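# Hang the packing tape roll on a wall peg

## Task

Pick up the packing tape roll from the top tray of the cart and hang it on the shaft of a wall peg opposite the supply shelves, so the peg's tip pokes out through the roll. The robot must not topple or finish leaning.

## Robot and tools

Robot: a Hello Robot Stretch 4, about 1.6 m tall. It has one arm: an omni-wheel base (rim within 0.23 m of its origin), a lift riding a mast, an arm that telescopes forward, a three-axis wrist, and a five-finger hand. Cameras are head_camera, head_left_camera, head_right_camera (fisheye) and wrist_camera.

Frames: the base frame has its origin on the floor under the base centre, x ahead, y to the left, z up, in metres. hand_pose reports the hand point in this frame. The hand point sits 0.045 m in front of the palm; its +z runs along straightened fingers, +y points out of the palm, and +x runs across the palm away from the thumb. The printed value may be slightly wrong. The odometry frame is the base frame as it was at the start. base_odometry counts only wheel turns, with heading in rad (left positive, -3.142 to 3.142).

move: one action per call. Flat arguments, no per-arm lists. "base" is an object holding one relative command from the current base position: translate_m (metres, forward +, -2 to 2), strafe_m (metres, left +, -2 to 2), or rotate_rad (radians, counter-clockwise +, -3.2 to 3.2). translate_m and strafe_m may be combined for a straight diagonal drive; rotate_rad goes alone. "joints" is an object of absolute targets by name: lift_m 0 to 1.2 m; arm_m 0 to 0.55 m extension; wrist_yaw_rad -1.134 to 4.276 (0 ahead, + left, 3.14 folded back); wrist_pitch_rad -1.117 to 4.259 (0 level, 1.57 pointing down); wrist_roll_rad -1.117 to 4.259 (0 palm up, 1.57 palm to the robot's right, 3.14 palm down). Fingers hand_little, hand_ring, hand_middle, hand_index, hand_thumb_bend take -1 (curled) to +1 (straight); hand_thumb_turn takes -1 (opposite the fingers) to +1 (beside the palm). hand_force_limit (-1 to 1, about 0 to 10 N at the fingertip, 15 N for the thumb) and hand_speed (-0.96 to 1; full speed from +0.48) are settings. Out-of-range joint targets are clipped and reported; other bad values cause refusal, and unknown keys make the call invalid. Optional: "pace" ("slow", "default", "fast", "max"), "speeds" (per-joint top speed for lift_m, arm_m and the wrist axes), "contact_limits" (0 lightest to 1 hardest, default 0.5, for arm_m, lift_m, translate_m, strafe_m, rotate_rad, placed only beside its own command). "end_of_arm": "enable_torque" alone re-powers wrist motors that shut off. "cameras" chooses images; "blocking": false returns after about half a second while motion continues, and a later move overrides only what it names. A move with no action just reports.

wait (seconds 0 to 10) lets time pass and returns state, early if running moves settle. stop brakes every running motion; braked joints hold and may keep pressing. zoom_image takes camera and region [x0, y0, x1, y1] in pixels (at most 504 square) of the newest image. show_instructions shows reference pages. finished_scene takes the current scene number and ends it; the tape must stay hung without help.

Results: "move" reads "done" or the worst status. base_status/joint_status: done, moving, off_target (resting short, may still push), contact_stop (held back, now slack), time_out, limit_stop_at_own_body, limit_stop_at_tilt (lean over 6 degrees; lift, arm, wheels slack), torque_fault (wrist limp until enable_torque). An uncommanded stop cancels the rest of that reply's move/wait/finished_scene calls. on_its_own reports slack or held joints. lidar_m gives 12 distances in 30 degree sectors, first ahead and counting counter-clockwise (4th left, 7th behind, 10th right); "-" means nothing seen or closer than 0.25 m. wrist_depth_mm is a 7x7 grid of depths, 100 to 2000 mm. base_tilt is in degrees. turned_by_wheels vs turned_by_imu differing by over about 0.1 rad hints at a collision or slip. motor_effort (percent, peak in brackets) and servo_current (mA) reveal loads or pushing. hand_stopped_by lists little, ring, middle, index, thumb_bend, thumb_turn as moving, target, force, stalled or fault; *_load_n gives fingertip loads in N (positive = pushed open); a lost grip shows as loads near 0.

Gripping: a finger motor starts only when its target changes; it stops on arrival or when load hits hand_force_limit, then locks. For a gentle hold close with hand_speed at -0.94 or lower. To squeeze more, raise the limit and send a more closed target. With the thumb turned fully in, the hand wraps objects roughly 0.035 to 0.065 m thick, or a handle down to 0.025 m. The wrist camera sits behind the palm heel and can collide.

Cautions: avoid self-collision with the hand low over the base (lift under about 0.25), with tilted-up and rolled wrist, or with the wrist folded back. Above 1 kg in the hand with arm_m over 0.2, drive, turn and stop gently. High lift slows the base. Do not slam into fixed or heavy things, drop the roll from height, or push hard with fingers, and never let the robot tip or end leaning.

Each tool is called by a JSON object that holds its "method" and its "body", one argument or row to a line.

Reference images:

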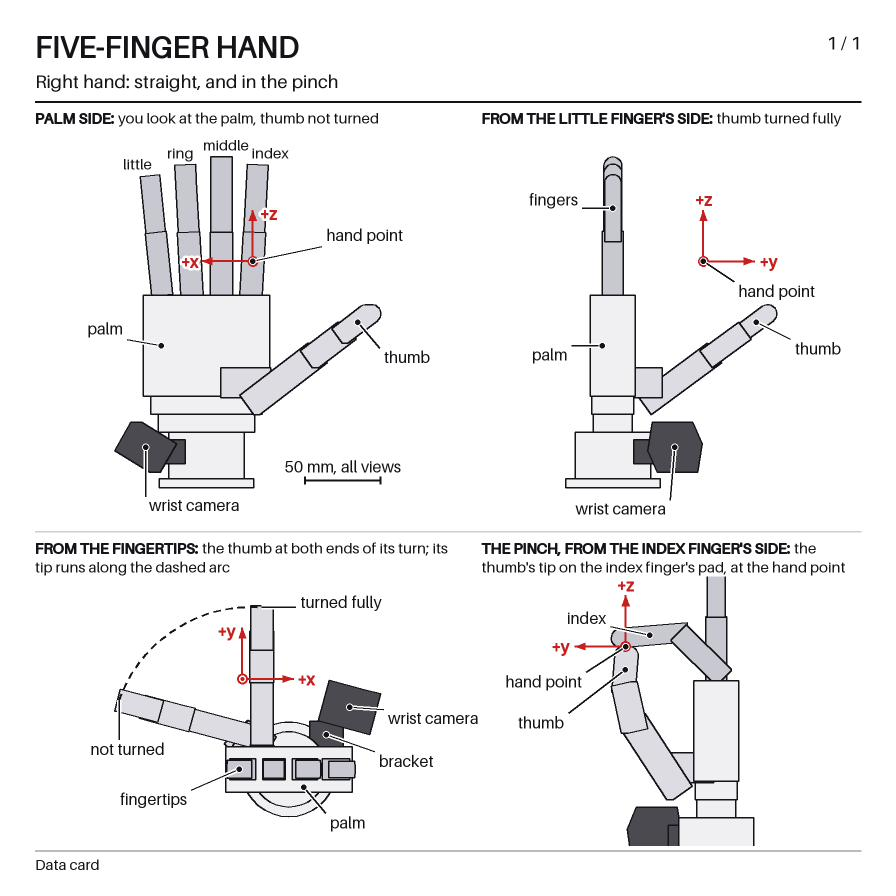

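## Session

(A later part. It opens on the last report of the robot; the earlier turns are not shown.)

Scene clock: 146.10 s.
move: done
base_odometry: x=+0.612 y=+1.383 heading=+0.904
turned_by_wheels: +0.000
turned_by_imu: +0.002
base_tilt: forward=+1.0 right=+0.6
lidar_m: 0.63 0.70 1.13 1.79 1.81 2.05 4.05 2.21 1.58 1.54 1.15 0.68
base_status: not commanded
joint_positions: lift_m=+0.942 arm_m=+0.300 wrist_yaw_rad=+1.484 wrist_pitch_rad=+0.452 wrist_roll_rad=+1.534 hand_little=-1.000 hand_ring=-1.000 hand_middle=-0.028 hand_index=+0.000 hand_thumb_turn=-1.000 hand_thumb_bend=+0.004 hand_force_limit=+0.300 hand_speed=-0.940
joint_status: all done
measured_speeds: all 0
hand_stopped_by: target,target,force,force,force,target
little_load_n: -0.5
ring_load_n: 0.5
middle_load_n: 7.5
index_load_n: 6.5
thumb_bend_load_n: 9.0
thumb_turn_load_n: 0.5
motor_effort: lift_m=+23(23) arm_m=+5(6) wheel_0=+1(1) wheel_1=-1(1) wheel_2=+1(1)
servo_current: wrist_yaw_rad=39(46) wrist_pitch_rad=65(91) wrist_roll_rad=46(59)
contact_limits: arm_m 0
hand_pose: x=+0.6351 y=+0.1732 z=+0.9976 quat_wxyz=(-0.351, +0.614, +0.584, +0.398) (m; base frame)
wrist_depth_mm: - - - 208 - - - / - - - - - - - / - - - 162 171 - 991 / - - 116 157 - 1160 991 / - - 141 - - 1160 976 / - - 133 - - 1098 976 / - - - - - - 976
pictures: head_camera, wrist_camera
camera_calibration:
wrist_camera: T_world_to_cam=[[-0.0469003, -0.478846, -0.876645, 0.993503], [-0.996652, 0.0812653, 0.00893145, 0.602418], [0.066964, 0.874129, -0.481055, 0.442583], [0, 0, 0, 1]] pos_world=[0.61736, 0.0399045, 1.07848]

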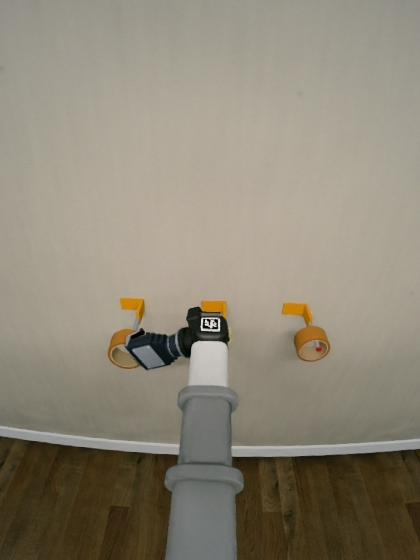

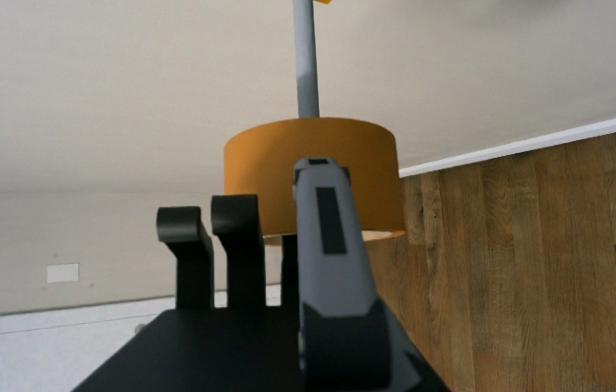

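{"method": "move", "body": {
  "joints": {"arm_m": 0.335},
  "pace": "slow",
  "contact_limits": {"arm_m": 0},
  "cameras": ["head_camera","wrist_camera"]
}}

{"method": "zoom_image", "body": {
  "camera": "head_camera",
  "region": [90, 280, 200, 390]
}}

Scene clock: 148.83 s.
move: done
base_odometry: x=+0.612 y=+1.383 heading=+0.904
turned_by_wheels: +0.000
turned_by_imu: +0.001
base_tilt: forward=+1.0 right=+0.7
lidar_m: 0.64 0.70 1.15 1.81 1.82 2.06 4.04 2.21 1.59 1.54 1.17 0.68
base_status: not commanded
joint_positions: lift_m=+0.942 arm_m=+0.335 wrist_yaw_rad=+1.484 wrist_pitch_rad=+0.452 wrist_roll_rad=+1.534 hand_little=-1.000 hand_ring=-1.000 hand_middle=-0.028 hand_index=+0.000 hand_thumb_turn=-1.000 hand_thumb_bend=+0.004 hand_force_limit=+0.300 hand_speed=-0.940
joint_status: all done
measured_speeds: all 0
hand_stopped_by: target,target,force,force,force,target
little_load_n: 0.0
ring_load_n: 0.0
middle_load_n: 7.5
index_load_n: 6.0
thumb_bend_load_n: 9.5
thumb_turn_load_n: 0.5
motor_effort: lift_m=+23(23) arm_m=+5(7) wheel_0=+1(1) wheel_1=-1(1) wheel_2=+1(1)
servo_current: wrist_yaw_rad=20(52) wrist_pitch_rad=65(78) wrist_roll_rad=39(52)
contact_limits: arm_m 0
hand_pose: x=+0.6701 y=+0.1732 z=+0.9976 quat_wxyz=(-0.351, +0.614, +0.584, +0.398) (m; base frame)
wrist_depth_mm: 293 291 296 208 294 - - / - - - - - - - / - - - 162 171 - - / - - 116 157 - 1182 976 / - - 141 - - 1138 991 / - - 132 - - 1098 976 / - - - - - - 976
pictures: head_camera, wrist_camera
camera_calibration:
wrist_camera: T_world_to_cam=[[-0.0469003, -0.478846, -0.876645, 0.995144], [-0.996652, 0.0812653, 0.00893145, 0.637301], [0.066964, 0.874129, -0.481055, 0.440239], [0, 0, 0, 1]] pos_world=[0.65236, 0.0399045, 1.07848]

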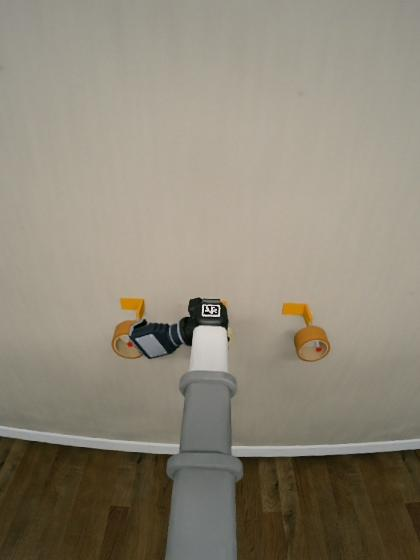

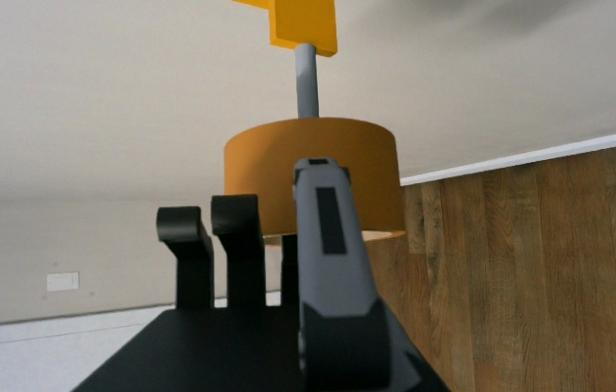

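Scaled by 4.582 from the camera's 420x560 image, which has a finer 1200x1600 frame.

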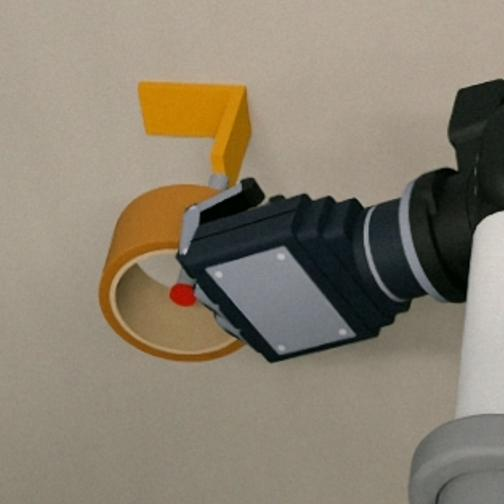

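Tip inside. Continue.

{"method": "move", "body": {
  "joints": {"arm_m": 0.365},
  "pace": "slow",
  "contact_limits": {"arm_m": 0},
  "cameras": ["head_camera","wrist_camera"]
}}

{"method": "zoom_image", "body": {
  "camera": "head_camera",
  "region": [90, 280, 200, 390]
}}

{"method": "move", "body": {
  "joints": {"lift_m": 0.918},
  "speeds": {"lift_m": 0.04},
  "contact_limits": {"lift_m": 0},
  "cameras": ["head_camera","wrist_camera"]
}}

{"method": "zoom_image", "body": {
  "camera": "head_camera",
  "region": [90, 280, 200, 390]
}}

Scene clock: 151.73 s.
move: done
base_odometry: x=+0.612 y=+1.383 heading=+0.904
turned_by_wheels: +0.000
turned_by_imu: +0.001
base_tilt: forward=+1.0 right=+0.6
lidar_m: 0.62 0.72 1.16 1.80 1.83 2.05 4.04 2.24 1.59 1.51 1.17 0.70
base_status: not commanded
joint_positions: lift_m=+0.942 arm_m=+0.365 wrist_yaw_rad=+1.484 wrist_pitch_rad=+0.452 wrist_roll_rad=+1.534 hand_little=-1.000 hand_ring=-1.000 hand_middle=-0.028 hand_index=+0.000 hand_thumb_turn=-1.000 hand_thumb_bend=+0.004 hand_force_limit=+0.300 hand_speed=-0.940
joint_status: all done
measured_speeds: all 0
hand_stopped_by: target,target,force,force,force,target
little_load_n: 0.0
ring_load_n: 0.0
middle_load_n: 7.5
index_load_n: 6.0
thumb_bend_load_n: 9.5
thumb_turn_load_n: 0.5
motor_effort: lift_m=+23(23) arm_m=+5(6) wheel_0=+1(1) wheel_1=-1(1) wheel_2=+1(1)
servo_current: wrist_yaw_rad=26(39) wrist_pitch_rad=78(91) wrist_roll_rad=46(46)
contact_limits: arm_m 0
hand_pose: x=+0.7001 y=+0.1732 z=+0.9976 quat_wxyz=(-0.351, +0.614, +0.584, +0.398) (m; base frame)
wrist_depth_mm: 247 257 262 207 273 276 278 / - - - 202 - - - / - - - 162 171 - - / - - 116 157 - 1205 976 / - - 141 - - 1138 976 / - - 132 - - 1098 976 / - - - - - - 991
pictures: head_camera, wrist_camera
camera_calibration:
wrist_camera: T_world_to_cam=[[-0.0469003, -0.478846, -0.876645, 0.996551], [-0.996652, 0.0812653, 0.00893145, 0.667201], [0.066964, 0.874129, -0.481055, 0.43823], [0, 0, 0, 1]] pos_world=[0.68236, 0.0399045, 1.07848]

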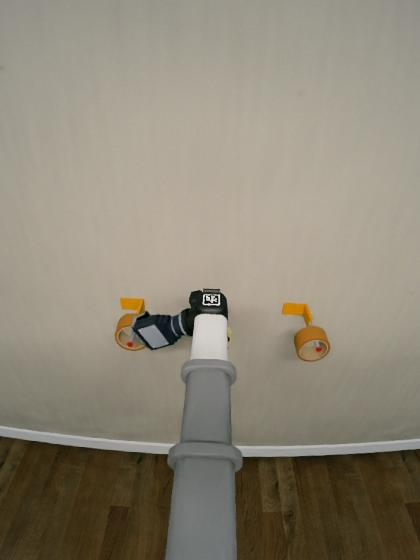

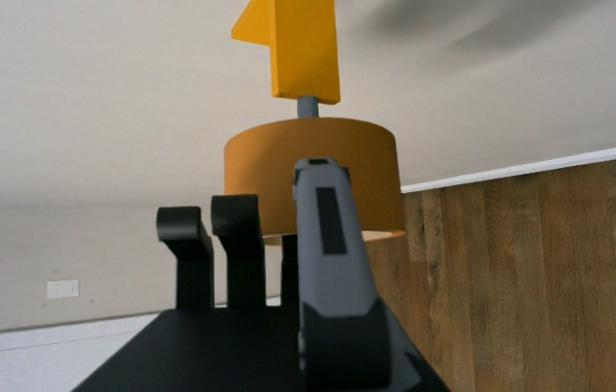

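Scaled by 4.582 from the camera's 420x560 image, which has a finer 1200x1600 frame.

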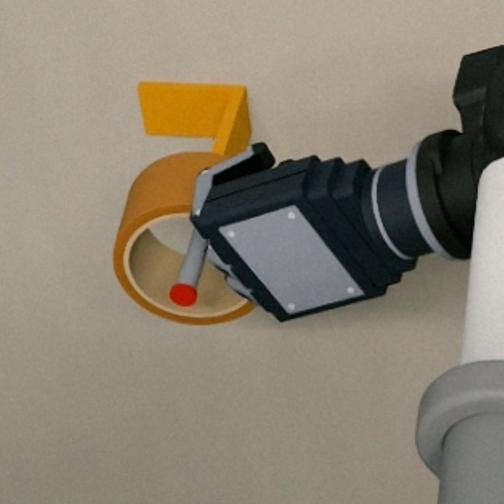

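Scene clock: 152.77 s.
move: done
base_odometry: x=+0.612 y=+1.383 heading=+0.904
turned_by_wheels: +0.000
turned_by_imu: +0.000
base_tilt: forward=+1.0 right=+0.7
lidar_m: 0.65 0.69 1.14 1.81 1.81 2.03 4.03 2.23 1.60 1.54 1.17 0.70
base_status: not commanded
joint_positions: lift_m=+0.918 arm_m=+0.365 wrist_yaw_rad=+1.484 wrist_pitch_rad=+0.452 wrist_roll_rad=+1.534 hand_little=-1.000 hand_ring=-1.000 hand_middle=-0.028 hand_index=+0.000 hand_thumb_turn=-1.000 hand_thumb_bend=+0.004 hand_force_limit=+0.300 hand_speed=-0.940
joint_status: all done
measured_speeds: all 0
hand_stopped_by: target,target,force,force,force,target
little_load_n: 0.0
ring_load_n: 0.0
middle_load_n: 7.5
index_load_n: 6.0
thumb_bend_load_n: 9.0
thumb_turn_load_n: 0.5
motor_effort: lift_m=+18(22) arm_m=+5(5) wheel_0=+1(1) wheel_1=+0(1) wheel_2=+1(1)
servo_current: wrist_yaw_rad=33(46) wrist_pitch_rad=72(85) wrist_roll_rad=39(46)
contact_limits: arm_m 0; lift_m 0
hand_pose: x=+0.7001 y=+0.1732 z=+0.9740 quat_wxyz=(-0.351, +0.614, +0.584, +0.398) (m; base frame)
wrist_depth_mm: 248 256 231 240 272 277 278 / - - 189 197 - - - / - - - 162 170 - - / - - 116 157 - 1160 960 / - - 141 - - 1118 960 / 1499 - 133 - - 1078 960 / - - - - - - 960
pictures: head_camera, wrist_camera
camera_calibration:
wrist_camera: T_world_to_cam=[[-0.0469003, -0.478846, -0.876645, 0.975867], [-0.996652, 0.0812653, 0.00893145, 0.667511], [0.066964, 0.874129, -0.481055, 0.426871], [0, 0, 0, 1]] pos_world=[0.68246, 0.0399045, 1.05488]

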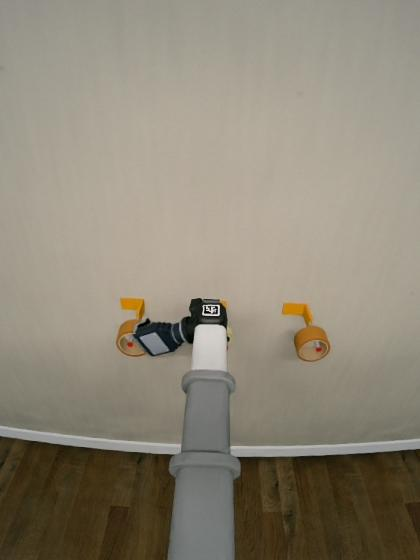

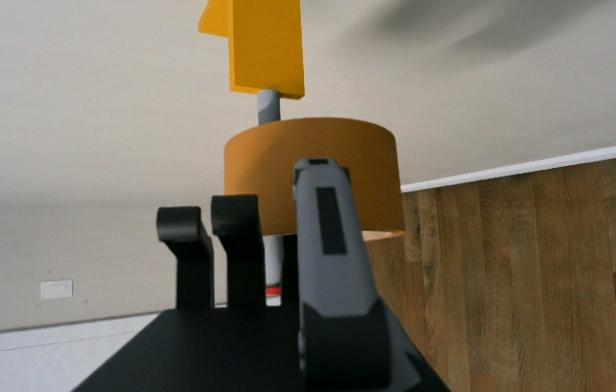

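Scaled by 4.582 from the camera's 420x560 image, which has a finer 1200x1600 frame.

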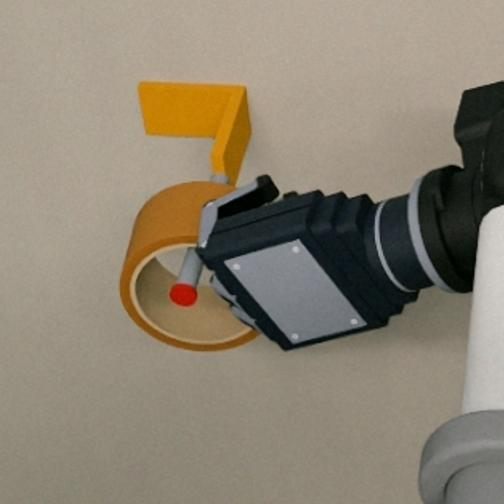

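{"method": "move", "body": {
  "joints": {"lift_m": 0.907},
  "speeds": {"lift_m": 0.03},
  "contact_limits": {"lift_m": 0},
  "cameras": ["head_camera","wrist_camera"]
}}

{"method": "zoom_image", "body": {
  "camera": "head_camera",
  "region": [90, 280, 200, 390]
}}

Scene clock: 154.73 s.
move: done
base_odometry: x=+0.612 y=+1.383 heading=+0.904
turned_by_wheels: +0.000
turned_by_imu: +0.001
base_tilt: forward=+1.0 right=+0.6
lidar_m: 0.61 0.70 1.14 1.83 1.80 2.02 4.05 2.21 1.60 1.55 1.16 0.68
base_status: not commanded
joint_positions: lift_m=+0.907 arm_m=+0.365 wrist_yaw_rad=+1.484 wrist_pitch_rad=+0.449 wrist_roll_rad=+1.533 hand_little=-1.000 hand_ring=-1.000 hand_middle=-0.028 hand_index=+0.000 hand_thumb_turn=-1.000 hand_thumb_bend=+0.004 hand_force_limit=+0.300 hand_speed=-0.940
joint_status: all done
measured_speeds: all 0
hand_stopped_by: target,target,force,force,force,target
little_load_n: 0.0
ring_load_n: 0.0
middle_load_n: 4.0
index_load_n: 8.5
thumb_bend_load_n: 8.0
thumb_turn_load_n: 0.5
motor_effort: lift_m=+16(18) arm_m=+5(5) wheel_0=+0(1) wheel_1=-1(1) wheel_2=+0(1)
servo_current: wrist_yaw_rad=46(46) wrist_pitch_rad=78(78) wrist_roll_rad=39(52)
contact_limits: arm_m 0; lift_m 0
hand_pose: x=+0.7001 y=+0.1736 z=+0.9638 quat_wxyz=(-0.352, +0.613, +0.584, +0.399) (m; base frame)
wrist_depth_mm: 259 255 191 253 270 271 286 / - - 186 - - - - / - - - 162 173 - - / - - 116 156 - 1138 976 / - - 141 - - 1118 960 / - - 133 - - 1078 946 / - - - - - - 946
pictures: head_camera, wrist_camera
camera_calibration:
wrist_camera: T_world_to_cam=[[-0.0457574, -0.475988, -0.878261, 0.967422], [-0.99669, 0.0808864, 0.00808994, 0.668523], [0.0671886, 0.875724, -0.478113, 0.418376], [0, 0, 0, 1]] pos_world=[0.682467, 0.0400246, 1.04427]

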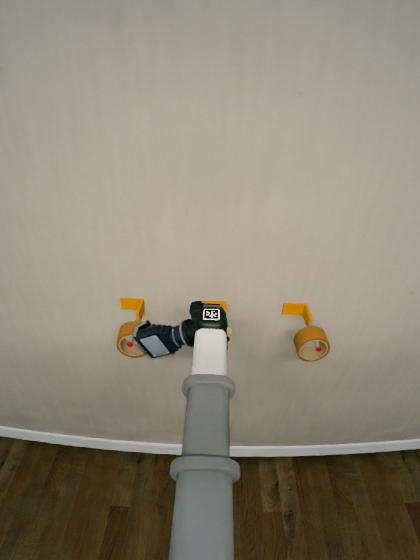

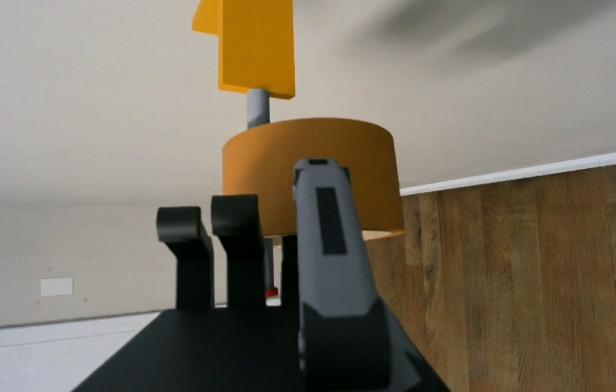

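Scaled by 4.582 from the camera's 420x560 image, which has a finer 1200x1600 frame.

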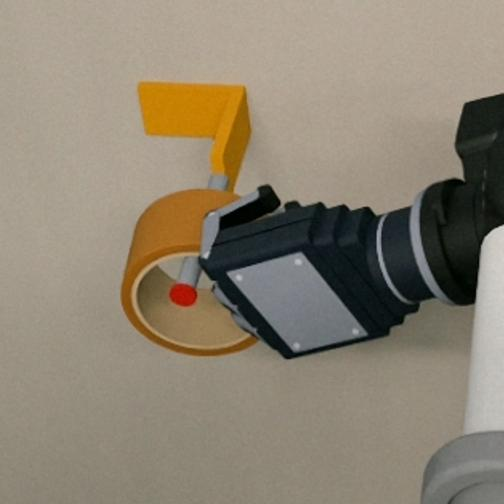

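{"method": "move", "body": {
  "joints": {"lift_m": 0.909},
  "speeds": {"lift_m": 0.03}
}}

{"method": "move", "body": {
  "joints": {"hand_speed": -0.9, "hand_thumb_bend": 0.15, "hand_index": 0.1, "hand_middle": 0.1}
}}

{"method": "move", "body": {
  "joints": {"hand_speed": -0.85, "hand_thumb_bend": 0.4, "hand_index": 0.17, "hand_middle": 0.17},
  "cameras": ["head_camera","wrist_camera"]
}}

{"method": "zoom_image", "body": {
  "camera": "head_camera",
  "region": [90, 280, 200, 390]
}}

Scene clock: 156.63 s.
move: done
base_odometry: x=+0.612 y=+1.383 heading=+0.904
turned_by_wheels: +0.000
turned_by_imu: +0.001
base_tilt: forward=+1.0 right=+0.7
lidar_m: 0.66 0.68 1.15 1.82 1.82 2.05 4.04 2.21 1.60 1.51 1.17 0.69
base_status: not commanded
joint_positions: lift_m=+0.909 arm_m=+0.365 wrist_yaw_rad=+1.484 wrist_pitch_rad=+0.449 wrist_roll_rad=+1.533 hand_little=-1.000 hand_ring=-1.000 hand_middle=-0.028 hand_index=+0.000 hand_thumb_turn=-1.000 hand_thumb_bend=+0.004 hand_force_limit=+0.300 hand_speed=-0.940
joint_status: all done
measured_speeds: all 0
hand_stopped_by: target,target,force,force,force,target
little_load_n: 0.0
ring_load_n: 0.0
middle_load_n: 5.0
index_load_n: 8.0
thumb_bend_load_n: 8.0
thumb_turn_load_n: 0.0
motor_effort: lift_m=+23(23) arm_m=+5(5) wheel_0=+0(0) wheel_1=+0(1) wheel_2=+0(0)
servo_current: wrist_yaw_rad=26(39) wrist_pitch_rad=59(78) wrist_roll_rad=39(46)
contact_limits: arm_m 0
hand_pose: x=+0.7001 y=+0.1736 z=+0.9652 quat_wxyz=(-0.352, +0.613, +0.584, +0.399) (m; base frame)
wrist_depth_mm: 260 256 191 252 268 271 287 / - - 187 - - - - / - - - 162 172 - - / - - 116 157 - 1160 946 / - - 141 - - 1118 960 / - - 133 - - 1060 946 / - - - - - - 946
pictures: none

Scene clock: 158.13 s.
move: done
base_odometry: x=+0.612 y=+1.383 heading=+0.904
turned_by_wheels: +0.000
turned_by_imu: +0.001
base_tilt: forward=+1.0 right=+0.7
lidar_m: 0.60 0.72 1.14 1.80 1.81 2.04 4.04 2.24 1.60 1.54 1.16 0.72
base_status: not commanded
joint_positions: lift_m=+0.909 arm_m=+0.365 wrist_yaw_rad=+1.484 wrist_pitch_rad=+0.449 wrist_roll_rad=+1.533 hand_little=-1.000 hand_ring=-1.000 hand_middle=+0.100 hand_index=+0.100 hand_thumb_turn=-1.000 hand_thumb_bend=+0.150 hand_force_limit=+0.300 hand_speed=-0.900
joint_status: all done
measured_speeds: all 0
hand_stopped_by: target,target,target,target,target,target
little_load_n: 0.0
ring_load_n: 0.0
middle_load_n: 0.0
index_load_n: 0.0
thumb_bend_load_n: 0.0
thumb_turn_load_n: 0.0
motor_effort: lift_m=+23(23) arm_m=+5(5) wheel_0=+0(0) wheel_1=-1(1) wheel_2=+0(0)
servo_current: wrist_yaw_rad=33(46) wrist_pitch_rad=59(78) wrist_roll_rad=46(52)
contact_limits: arm_m 0
hand_pose: x=+0.7001 y=+0.1736 z=+0.9652 quat_wxyz=(-0.352, +0.613, +0.584, +0.399) (m; base frame)
wrist_depth_mm: 249 256 191 253 273 274 277 / - - 186 - - - - / - - 176 160 168 - - / - - 116 156 - 1160 946 / - - 141 - - 1098 960 / 1464 - 133 - - 1078 931 / - - - - - - 960
pictures: none

Scene clock: 159.77 s.
move: done
base_odometry: x=+0.612 y=+1.383 heading=+0.904
turned_by_wheels: +0.000
turned_by_imu: +0.001
base_tilt: forward=+1.0 right=+0.6
lidar_m: 0.65 0.70 1.16 1.80 1.80 2.03 4.03 2.18 1.57 1.54 1.16 0.72
base_status: not commanded
joint_positions: lift_m=+0.909 arm_m=+0.365 wrist_yaw_rad=+1.484 wrist_pitch_rad=+0.449 wrist_roll_rad=+1.533 hand_little=-1.000 hand_ring=-1.000 hand_middle=+0.170 hand_index=+0.170 hand_thumb_turn=-1.000 hand_thumb_bend=+0.400 hand_force_limit=+0.300 hand_speed=-0.850
joint_status: all done
measured_speeds: all 0
hand_stopped_by: target,target,target,target,target,target
little_load_n: 0.0
ring_load_n: 0.0
middle_load_n: 0.0
index_load_n: 0.0
thumb_bend_load_n: 0.0
thumb_turn_load_n: 0.0
motor_effort: lift_m=+23(23) arm_m=+5(5) wheel_0=+0(0) wheel_1=-1(1) wheel_2=+0(0)
servo_current: wrist_yaw_rad=20(39) wrist_pitch_rad=59(72) wrist_roll_rad=39(52)
contact_limits: arm_m 0
hand_pose: x=+0.7001 y=+0.1736 z=+0.9652 quat_wxyz=(-0.352, +0.613, +0.584, +0.399) (m; base frame)
wrist_depth_mm: 249 257 191 254 273 274 277 / - - 185 - - - - / - - 176 160 - - - / - - 116 156 - 1160 976 / - - 142 - - 1118 960 / 1464 - 133 - - 1078 960 / - - - - - - 931
pictures: head_camera, wrist_camera
camera_calibration:
wrist_camera: T_world_to_cam=[[-0.0457574, -0.475988, -0.878261, 0.968652], [-0.99669, 0.0808864, 0.00808994, 0.668512], [0.0671886, 0.875724, -0.478113, 0.419045], [0, 0, 0, 1]] pos_world=[0.682467, 0.0400246, 1.04567]

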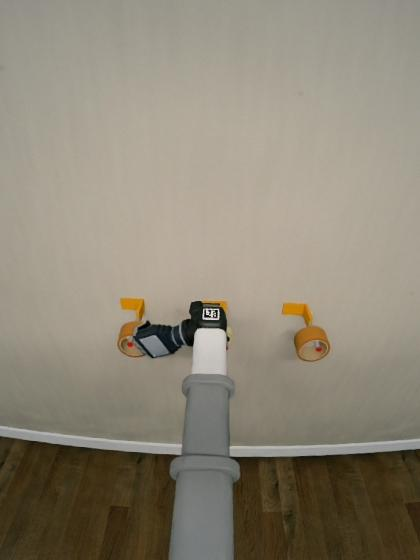

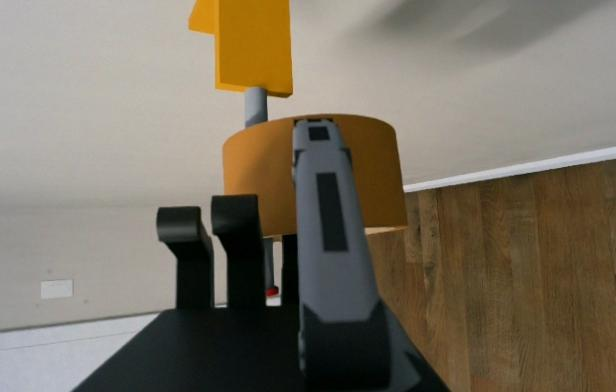

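Scaled by 4.582 from the camera's 420x560 image, which has a finer 1200x1600 frame.

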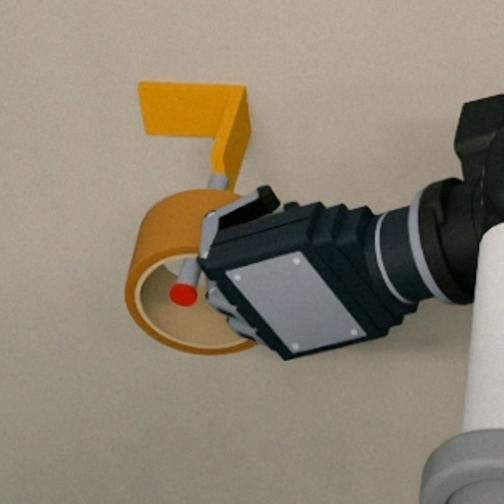

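{"method": "move", "body": {
  "joints": {"arm_m": 0.335},
  "speeds": {"arm_m": 0.04},
  "contact_limits": {"arm_m": 0},
  "cameras": ["head_camera","wrist_camera"]
}}

{"method": "zoom_image", "body": {
  "camera": "head_camera",
  "region": [90, 280, 200, 390]
}}

Scene clock: 162.13 s.
move: done
base_odometry: x=+0.612 y=+1.383 heading=+0.904
turned_by_wheels: +0.000
turned_by_imu: +0.001
base_tilt: forward=+1.1 right=+0.6
lidar_m: 0.63 0.79 1.14 1.84 1.82 2.04 4.02 2.24 1.60 1.53 1.16 0.70
base_status: not commanded
joint_positions: lift_m=+0.909 arm_m=+0.335 wrist_yaw_rad=+1.484 wrist_pitch_rad=+0.449 wrist_roll_rad=+1.533 hand_little=-1.000 hand_ring=-1.000 hand_middle=+0.170 hand_index=+0.170 hand_thumb_turn=-1.000 hand_thumb_bend=+0.400 hand_force_limit=+0.300 hand_speed=-0.850
joint_status: all done
measured_speeds: all 0
hand_stopped_by: target,target,target,target,target,target
little_load_n: 0.0
ring_load_n: 0.0
middle_load_n: 0.0
index_load_n: 0.0
thumb_bend_load_n: 0.0
thumb_turn_load_n: 0.0
motor_effort: lift_m=+23(23) arm_m=-5(6) wheel_0=+0(0) wheel_1=+0(1) wheel_2=+0(0)
servo_current: wrist_yaw_rad=39(46) wrist_pitch_rad=65(72) wrist_roll_rad=52(52)
contact_limits: arm_m 0
hand_pose: x=+0.6703 y=+0.1736 z=+0.9652 quat_wxyz=(-0.352, +0.613, +0.584, +0.399) (m; base frame)
wrist_depth_mm: 293 290 190 289 294 - - / - - 170 161 170 - - / - - 169 158 168 - - / - - 116 - - 1160 946 / - - 142 - - 1118 946 / - - 133 - - 1078 946 / - - - - - - 960
pictures: head_camera, wrist_camera
camera_calibration:
wrist_camera: T_world_to_cam=[[-0.0457574, -0.475988, -0.878261, 0.967284], [-0.99669, 0.0808864, 0.00808994, 0.638711], [0.0671886, 0.875724, -0.478113, 0.421054], [0, 0, 0, 1]] pos_world=[0.652567, 0.0400246, 1.04567]

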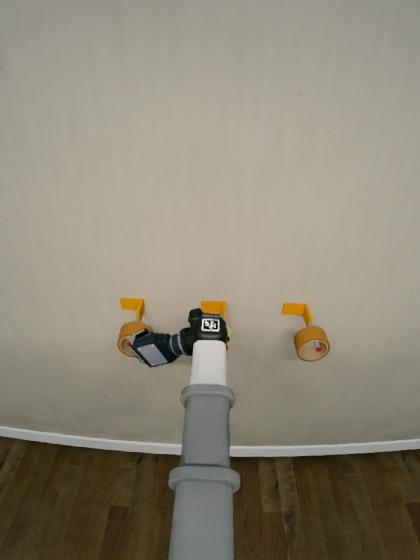

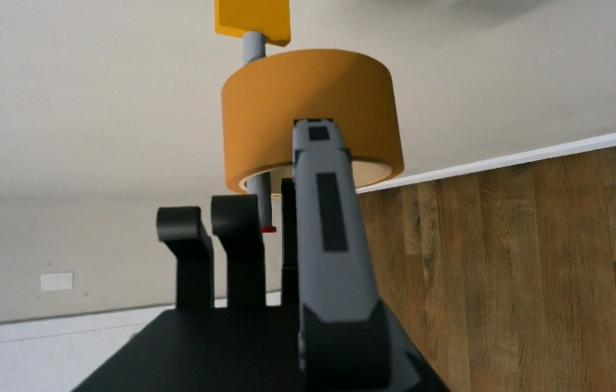

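Scaled by 4.582 from the camera's 420x560 image, which has a finer 1200x1600 frame.

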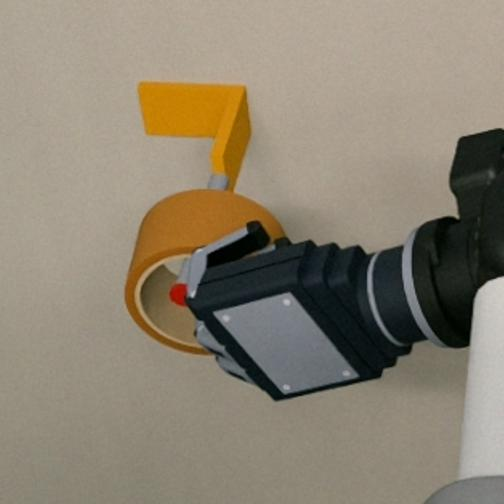

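{"method": "move", "body": {
  "joints": {"arm_m": 0.28},
  "speeds": {"arm_m": 0.07},
  "contact_limits": {"arm_m": 0},
  "cameras": ["head_camera"]
}}

{"method": "zoom_image", "body": {
  "camera": "head_camera",
  "region": [90, 280, 200, 390]
}}

{"method": "move", "body": {
  "joints": {"arm_m": 0.17},
  "speeds": {"arm_m": 0.15},
  "cameras": ["head_camera"]
}}

{"method": "zoom_image", "body": {
  "camera": "head_camera",
  "region": [90, 280, 200, 390]
}}

Scene clock: 164.60 s.
move: done
base_odometry: x=+0.612 y=+1.383 heading=+0.904
turned_by_wheels: +0.000
turned_by_imu: +0.001
base_tilt: forward=+1.0 right=+0.6
lidar_m: 0.65 0.69 1.18 1.81 1.82 2.05 4.02 2.23 1.61 1.53 1.17 0.72
base_status: not commanded
joint_positions: lift_m=+0.909 arm_m=+0.280 wrist_yaw_rad=+1.484 wrist_pitch_rad=+0.449 wrist_roll_rad=+1.533 hand_little=-1.000 hand_ring=-1.000 hand_middle=+0.170 hand_index=+0.170 hand_thumb_turn=-1.000 hand_thumb_bend=+0.400 hand_force_limit=+0.300 hand_speed=-0.850
joint_status: all done
measured_speeds: all 0
hand_stopped_by: target,target,target,target,target,target
little_load_n: 0.0
ring_load_n: 0.0
middle_load_n: 0.0
index_load_n: 0.0
thumb_bend_load_n: -0.5
thumb_turn_load_n: 0.5
motor_effort: lift_m=+23(23) arm_m=-4(6) wheel_0=+0(0) wheel_1=-1(1) wheel_2=+0(0)
servo_current: wrist_yaw_rad=26(46) wrist_pitch_rad=59(72) wrist_roll_rad=39(46)
contact_limits: arm_m 0
hand_pose: x=+0.6153 y=+0.1736 z=+0.9652 quat_wxyz=(-0.352, +0.613, +0.584, +0.399) (m; base frame)
wrist_depth_mm: - - 173 164 176 - - / - - 186 245 219 - - / - - - 113 - 1138 946 / - - 113 - - 1160 960 / - - 141 - - 1118 946 / - - 133 - - 1078 946 / - - - - - - 946
pictures: head_camera

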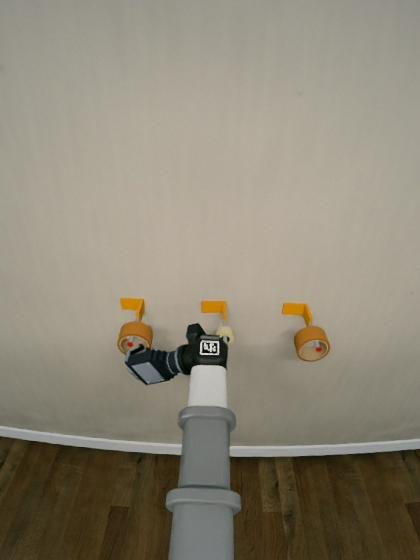

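Scaled by 4.582 from the camera's 420x560 image, which has a finer 1200x1600 frame.

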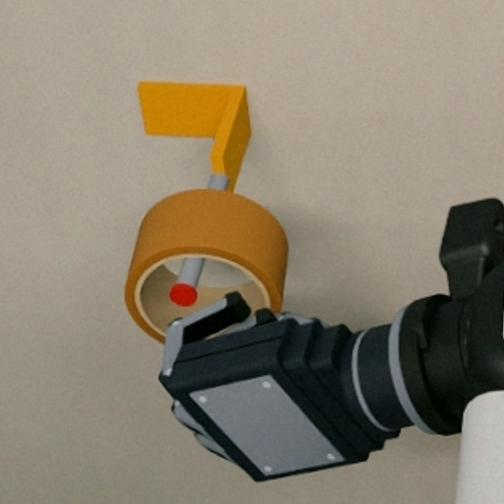

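Scene clock: 166.00 s.
move: done
base_odometry: x=+0.612 y=+1.383 heading=+0.904
turned_by_wheels: +0.000
turned_by_imu: +0.001
base_tilt: forward=+0.9 right=+0.6
lidar_m: 0.65 0.68 1.16 1.79 1.81 2.01 4.04 2.20 1.58 1.53 1.16 0.69
base_status: not commanded
joint_positions: lift_m=+0.909 arm_m=+0.170 wrist_yaw_rad=+1.484 wrist_pitch_rad=+0.449 wrist_roll_rad=+1.533 hand_little=-1.000 hand_ring=-1.000 hand_middle=+0.170 hand_index=+0.170 hand_thumb_turn=-1.000 hand_thumb_bend=+0.400 hand_force_limit=+0.300 hand_speed=-0.850
joint_status: all done
measured_speeds: all 0
hand_stopped_by: target,target,target,target,target,target
little_load_n: 0.0
ring_load_n: 0.0
middle_load_n: 0.0
index_load_n: 0.0
thumb_bend_load_n: 0.0
thumb_turn_load_n: 0.0
motor_effort: lift_m=+23(23) arm_m=-5(7) wheel_0=+0(0) wheel_1=-1(1) wheel_2=+0(0)
servo_current: wrist_yaw_rad=46(46) wrist_pitch_rad=65(72) wrist_roll_rad=39(52)
hand_pose: x=+0.5053 y=+0.1736 z=+0.9652 quat_wxyz=(-0.352, +0.613, +0.584, +0.399) (m; base frame)
wrist_depth_mm: - - - - - - - / - - - - - - 960 / - - - - - 1138 960 / - - 113 - - 1138 960 / - - 141 - - 1118 946 / - - 132 - - 1078 960 / - - - - - - 946
pictures: head_camera

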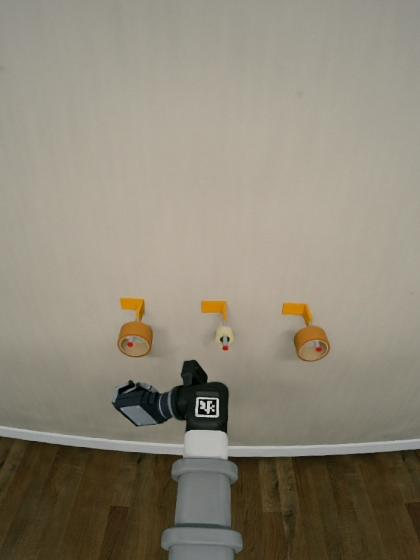

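Scaled by 4.582 from the camera's 420x560 image, which has a finer 1200x1600 frame.

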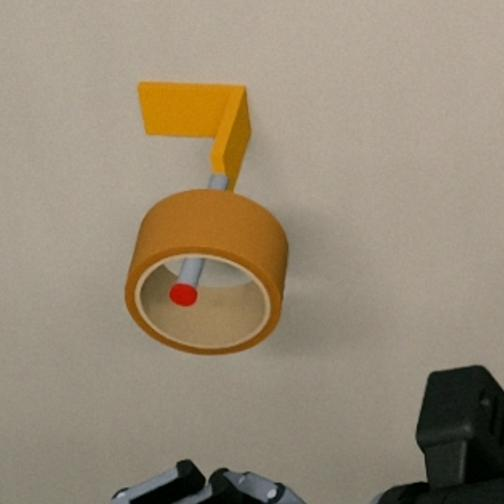

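{"method": "finished_scene", "body": {
  "scene": 2
}}

The scene is finished: the task was done.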